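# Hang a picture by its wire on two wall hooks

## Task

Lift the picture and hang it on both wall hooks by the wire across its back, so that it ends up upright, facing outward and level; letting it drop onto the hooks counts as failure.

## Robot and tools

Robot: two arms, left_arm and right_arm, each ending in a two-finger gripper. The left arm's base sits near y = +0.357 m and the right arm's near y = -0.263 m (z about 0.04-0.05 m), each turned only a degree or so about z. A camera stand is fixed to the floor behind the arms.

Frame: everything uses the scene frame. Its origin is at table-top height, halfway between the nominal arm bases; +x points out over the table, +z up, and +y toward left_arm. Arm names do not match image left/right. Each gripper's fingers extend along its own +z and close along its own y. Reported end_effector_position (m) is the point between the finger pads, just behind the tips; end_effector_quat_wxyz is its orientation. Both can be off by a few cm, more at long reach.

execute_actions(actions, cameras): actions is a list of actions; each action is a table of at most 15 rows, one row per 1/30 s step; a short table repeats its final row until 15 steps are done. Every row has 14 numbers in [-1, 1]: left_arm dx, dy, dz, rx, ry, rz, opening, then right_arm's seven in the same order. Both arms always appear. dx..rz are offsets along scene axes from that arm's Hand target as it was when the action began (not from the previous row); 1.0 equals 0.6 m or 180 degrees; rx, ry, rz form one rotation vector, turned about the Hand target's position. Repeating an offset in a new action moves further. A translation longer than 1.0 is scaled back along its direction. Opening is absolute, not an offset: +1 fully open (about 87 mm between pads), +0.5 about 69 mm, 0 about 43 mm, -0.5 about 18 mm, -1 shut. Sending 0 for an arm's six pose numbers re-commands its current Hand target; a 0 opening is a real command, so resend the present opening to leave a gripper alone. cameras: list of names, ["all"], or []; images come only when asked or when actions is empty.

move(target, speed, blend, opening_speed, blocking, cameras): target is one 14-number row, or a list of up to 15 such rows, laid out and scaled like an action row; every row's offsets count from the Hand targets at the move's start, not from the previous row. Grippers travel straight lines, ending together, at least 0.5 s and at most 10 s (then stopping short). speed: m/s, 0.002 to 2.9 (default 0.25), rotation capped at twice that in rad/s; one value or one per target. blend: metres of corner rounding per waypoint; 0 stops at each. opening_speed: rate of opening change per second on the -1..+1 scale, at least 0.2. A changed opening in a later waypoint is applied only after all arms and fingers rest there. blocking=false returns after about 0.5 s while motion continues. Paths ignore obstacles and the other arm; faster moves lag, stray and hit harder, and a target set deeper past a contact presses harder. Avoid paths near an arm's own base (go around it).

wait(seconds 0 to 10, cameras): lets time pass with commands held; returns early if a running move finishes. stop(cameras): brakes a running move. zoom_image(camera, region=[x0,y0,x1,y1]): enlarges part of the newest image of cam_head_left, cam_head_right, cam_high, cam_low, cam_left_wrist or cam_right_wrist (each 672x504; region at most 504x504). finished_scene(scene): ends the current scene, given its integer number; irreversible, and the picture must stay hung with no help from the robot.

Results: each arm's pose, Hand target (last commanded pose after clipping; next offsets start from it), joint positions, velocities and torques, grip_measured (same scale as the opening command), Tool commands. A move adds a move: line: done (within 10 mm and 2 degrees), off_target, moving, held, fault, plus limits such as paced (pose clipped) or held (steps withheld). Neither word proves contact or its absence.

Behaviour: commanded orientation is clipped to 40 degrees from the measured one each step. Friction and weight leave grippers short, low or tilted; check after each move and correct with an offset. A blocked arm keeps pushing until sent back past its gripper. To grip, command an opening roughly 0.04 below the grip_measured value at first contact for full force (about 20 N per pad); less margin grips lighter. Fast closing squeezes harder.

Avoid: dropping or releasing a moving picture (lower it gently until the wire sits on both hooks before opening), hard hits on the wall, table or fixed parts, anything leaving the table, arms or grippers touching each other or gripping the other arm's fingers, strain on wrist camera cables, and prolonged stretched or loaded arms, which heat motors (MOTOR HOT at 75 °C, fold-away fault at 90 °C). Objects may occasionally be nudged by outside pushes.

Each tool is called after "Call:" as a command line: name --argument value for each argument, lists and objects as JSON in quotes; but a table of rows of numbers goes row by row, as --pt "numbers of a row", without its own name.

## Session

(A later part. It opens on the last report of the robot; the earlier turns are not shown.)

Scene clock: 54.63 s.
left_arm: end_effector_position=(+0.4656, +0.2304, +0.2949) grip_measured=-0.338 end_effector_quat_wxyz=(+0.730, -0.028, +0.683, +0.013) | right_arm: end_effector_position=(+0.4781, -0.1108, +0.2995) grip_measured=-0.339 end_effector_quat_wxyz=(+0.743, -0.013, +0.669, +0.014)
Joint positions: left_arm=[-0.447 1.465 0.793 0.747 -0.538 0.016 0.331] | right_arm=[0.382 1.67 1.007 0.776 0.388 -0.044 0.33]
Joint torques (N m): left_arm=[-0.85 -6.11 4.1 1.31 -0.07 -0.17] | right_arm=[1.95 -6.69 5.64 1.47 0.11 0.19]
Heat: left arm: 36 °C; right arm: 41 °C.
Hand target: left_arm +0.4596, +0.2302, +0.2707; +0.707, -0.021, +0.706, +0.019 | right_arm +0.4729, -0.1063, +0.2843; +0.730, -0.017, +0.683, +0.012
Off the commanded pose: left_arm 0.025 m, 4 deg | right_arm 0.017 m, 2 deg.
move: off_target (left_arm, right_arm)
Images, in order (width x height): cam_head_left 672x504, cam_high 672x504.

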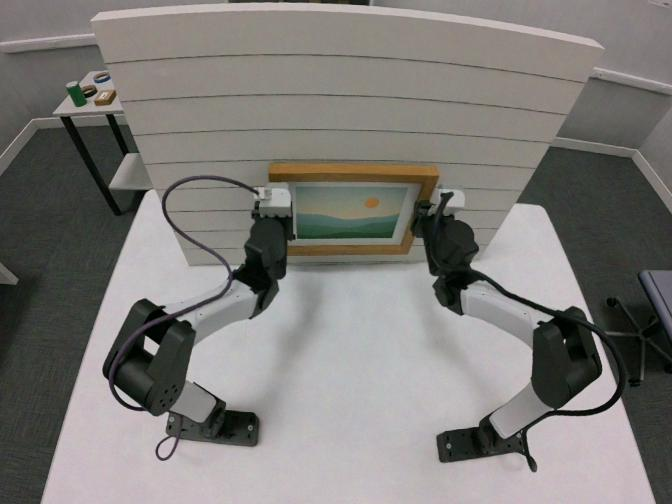

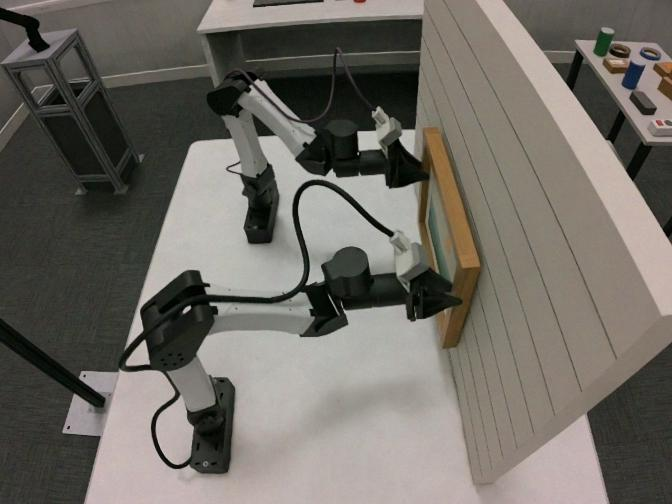

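Call:
move --pt "0.02 0 0.025 0 0 0 -0.6 0.02 0 0.035 0 0 0 -0.6" --pt "0.012 0 0.012 0 0 0 -0.6 0.012 0 0.016 0 0 0 -0.6" --speed 0.03 --cameras '["cam_high"]'

Call:
move --target '[0,0,0,0,0,0,-0.05,0,0,0,0,0,0,-0.05]' --opening_speed 0.2 --cameras '["cam_high","cam_left_wrist","cam_right_wrist"]'

Scene clock: 58.27 s.
left_arm: end_effector_position=(+0.4684, +0.2312, +0.2960) grip_measured=-0.338 end_effector_quat_wxyz=(+0.723, -0.027, +0.690, +0.015) | right_arm: end_effector_position=(+0.4814, -0.1100, +0.3009) grip_measured=-0.339 end_effector_quat_wxyz=(+0.732, -0.014, +0.681, +0.010)
Joint positions: left_arm=[-0.44 1.465 0.82 0.698 -0.533 0.008 0.331] | right_arm=[0.382 1.67 1.051 0.695 0.394 -0.037 0.33]
Joint torques (N m): left_arm=[-0.46 -5.18 5.3 1.5 -0.02 -0.11] | right_arm=[1.1 -6.11 6.39 1.84 -0.03 0.14]
Heat: left arm: 36 °C; right arm: 41 °C.
Hand target: left_arm +0.4668, +0.2302, +0.2780; +0.707, -0.021, +0.706, +0.019 | right_arm +0.4801, -0.1063, +0.2939; +0.730, -0.017, +0.683, +0.012
Off the commanded pose: left_arm 0.018 m, 3 deg | right_arm 0.008 m, 0 deg.
move: off_target (left_arm)
Images, in order (width x height): cam_high 672x504.

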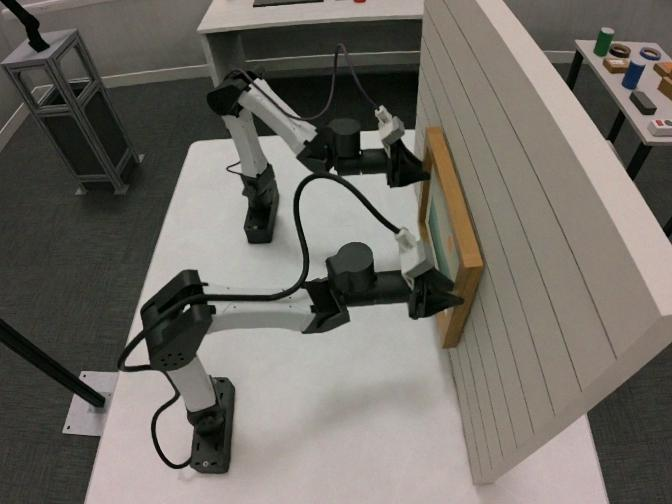

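Scene clock: 61.23 s.
left_arm: end_effector_position=(+0.4682, +0.2314, +0.2942) grip_measured=-0.050 end_effector_quat_wxyz=(+0.721, -0.026, +0.693, +0.016) | right_arm: end_effector_position=(+0.4806, -0.1106, +0.2973) grip_measured=-0.050 end_effector_quat_wxyz=(+0.729, -0.015, +0.684, +0.009)
Joint positions: left_arm=[-0.44 1.465 0.82 0.69 -0.533 0.008 0.475] | right_arm=[0.382 1.67 1.044 0.695 0.395 -0.037 0.475]
Joint torques (N m): left_arm=[-0.47 -5.16 5.33 1.58 -0.02 -0.11] | right_arm=[1.1 -6.09 7.13 1.85 -0.04 0.13]
Heat: left arm: 35 °C; right arm: 40 °C.
Hand target: left_arm +0.4668, +0.2302, +0.2780; +0.707, -0.021, +0.706, +0.019 | right_arm +0.4801, -0.1063, +0.2938; +0.730, -0.017, +0.683, +0.012
Off the commanded pose: left_arm 0.016 m, 2 deg | right_arm 0.005 m, 0 deg.
move: off_target (left_arm)
camera_calibration:
cam_left_wrist: T_world_to_cam=[[0.0644529, -0.997627, 0.0242066, 0.190945], [-0.742306, -0.0641414, -0.666984, 0.579284], [0.666954, 0.0250203, -0.744679, 0.0483256], [0, 0, 0, 1]] pos_world=[0.385468, 0.226439, 0.417738]
cam_right_wrist: T_world_to_cam=[[0.0404965, -0.99889, 0.0240419, -0.138538], [-0.726974, -0.0459626, -0.685125, 0.569322], [0.68547, 0.0102673, -0.728029, 0.033074], [0, 0, 0, 1]] pos_world=[0.396822, -0.112556, 0.417466]
Images, in order (width x height): cam_high 672x504, cam_left_wrist 672x504, cam_right_wrist 672x504.

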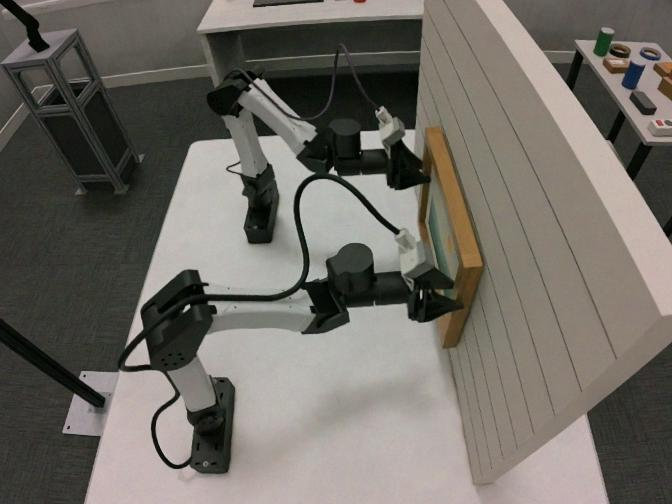

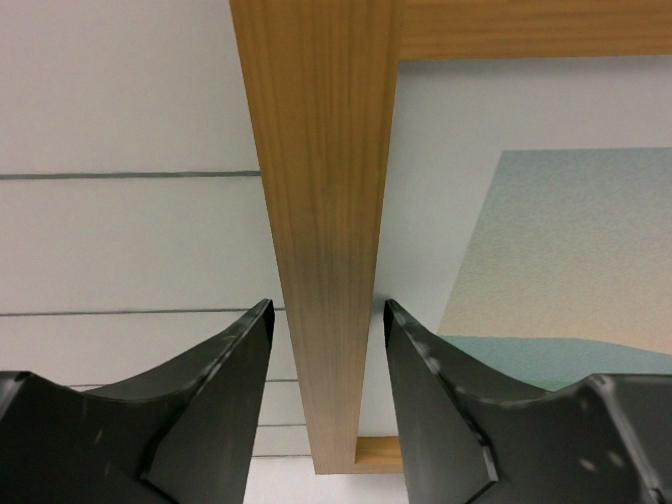

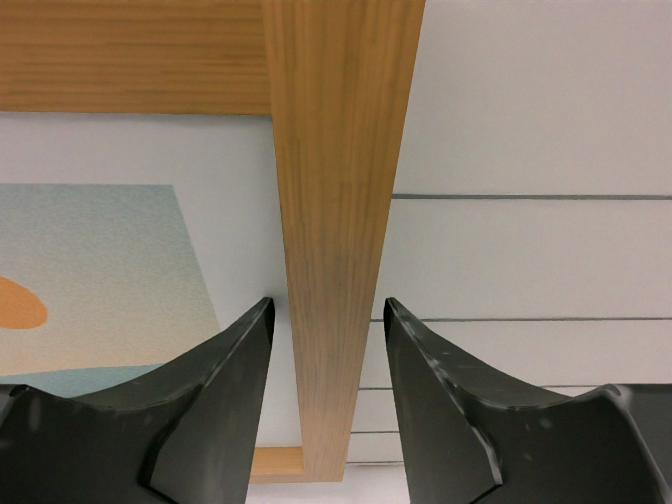

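Retreat along the yawed direction.

Call:
move --pt "-0.05 -0.002 0.012 0 0 0 0.05 -0.05 -0.004 0.005 0 0 0 0.05" --pt "-0.2 -0.009 0.012 0 0 0 0.05 -0.2 -0.01 0 0 0 0 0.05" --speed '[0.06,0.2]' --blend 0.01 --cameras '["cam_high","cam_head_left","cam_low"]'

Call:
zoom_image --camera "cam_head_left" --region '[230, 130, 480, 290]'

Scene clock: 64.60 s.
left_arm: end_effector_position=(+0.3507, +0.2211, +0.2942) grip_measured=+0.050 end_effector_quat_wxyz=(+0.714, -0.020, +0.700, +0.012) | right_arm: end_effector_position=(+0.3638, -0.1111, +0.2898) grip_measured=+0.050 end_effector_quat_wxyz=(+0.726, -0.020, +0.687, +0.012)
Joint positions: left_arm=[-0.737 1.045 0.563 0.51 -0.816 0.008 0.525] | right_arm=[0.567 1.268 0.664 0.668 0.568 -0.046 0.525]
Joint torques (N m): left_arm=[-0.65 -3.74 5.18 1.48 -0.16 -0.1] | right_arm=[1.01 -5.16 7.1 1.63 0.09 0.09]
Heat: left arm: 35 °C; right arm: 40 °C.
Hand target: left_arm +0.3467, +0.2247, +0.2853; +0.707, -0.021, +0.706, +0.019 | right_arm +0.3601, -0.1123, +0.2937; +0.730, -0.017, +0.684, +0.012
Off the commanded pose: left_arm 0.010 m, 1 deg | right_arm 0.006 m, 1 deg.
move: done
Images, in order (width x height): cam_head_left 672x504, cam_high 672x504, cam_low 672x504.

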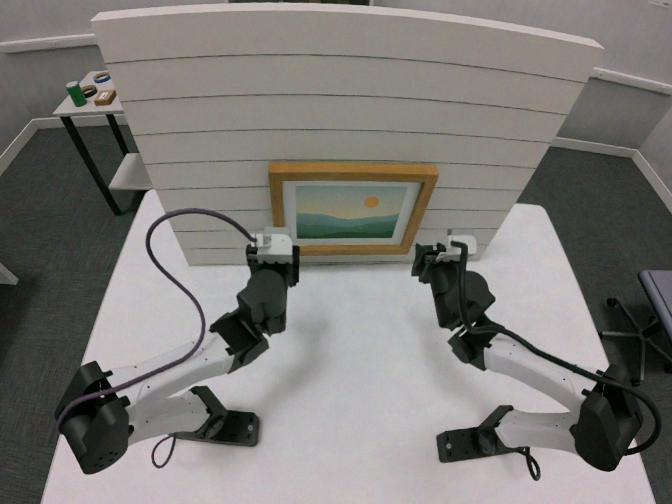

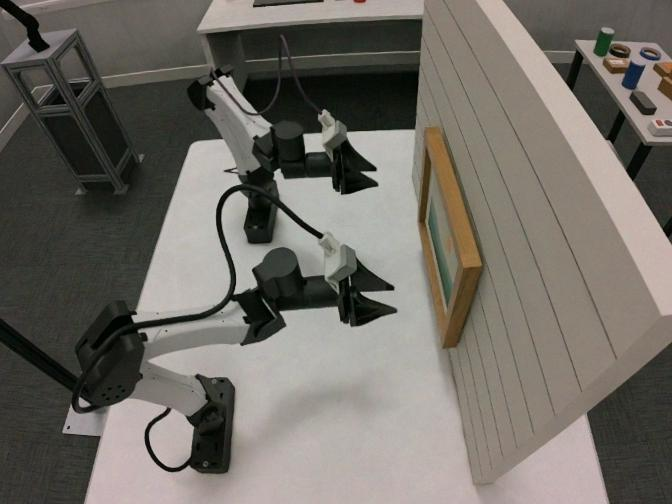

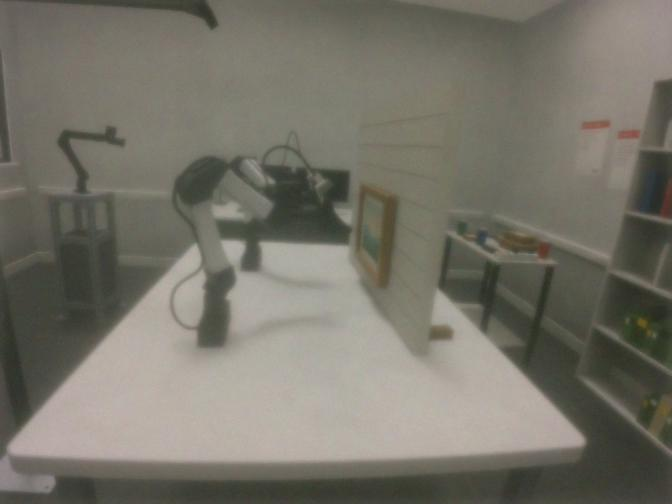

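Scaled by 2.016 from the camera's 672x504 image, which has a finer 960x720 frame.

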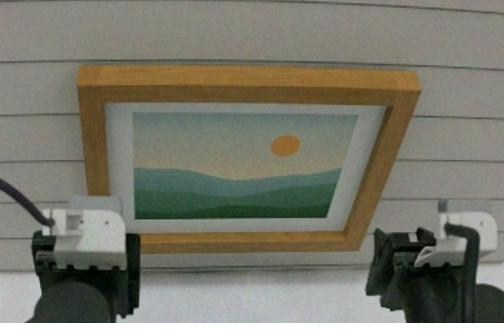

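Call:
finished_scene --scene 2

The scene is finished: the task was done.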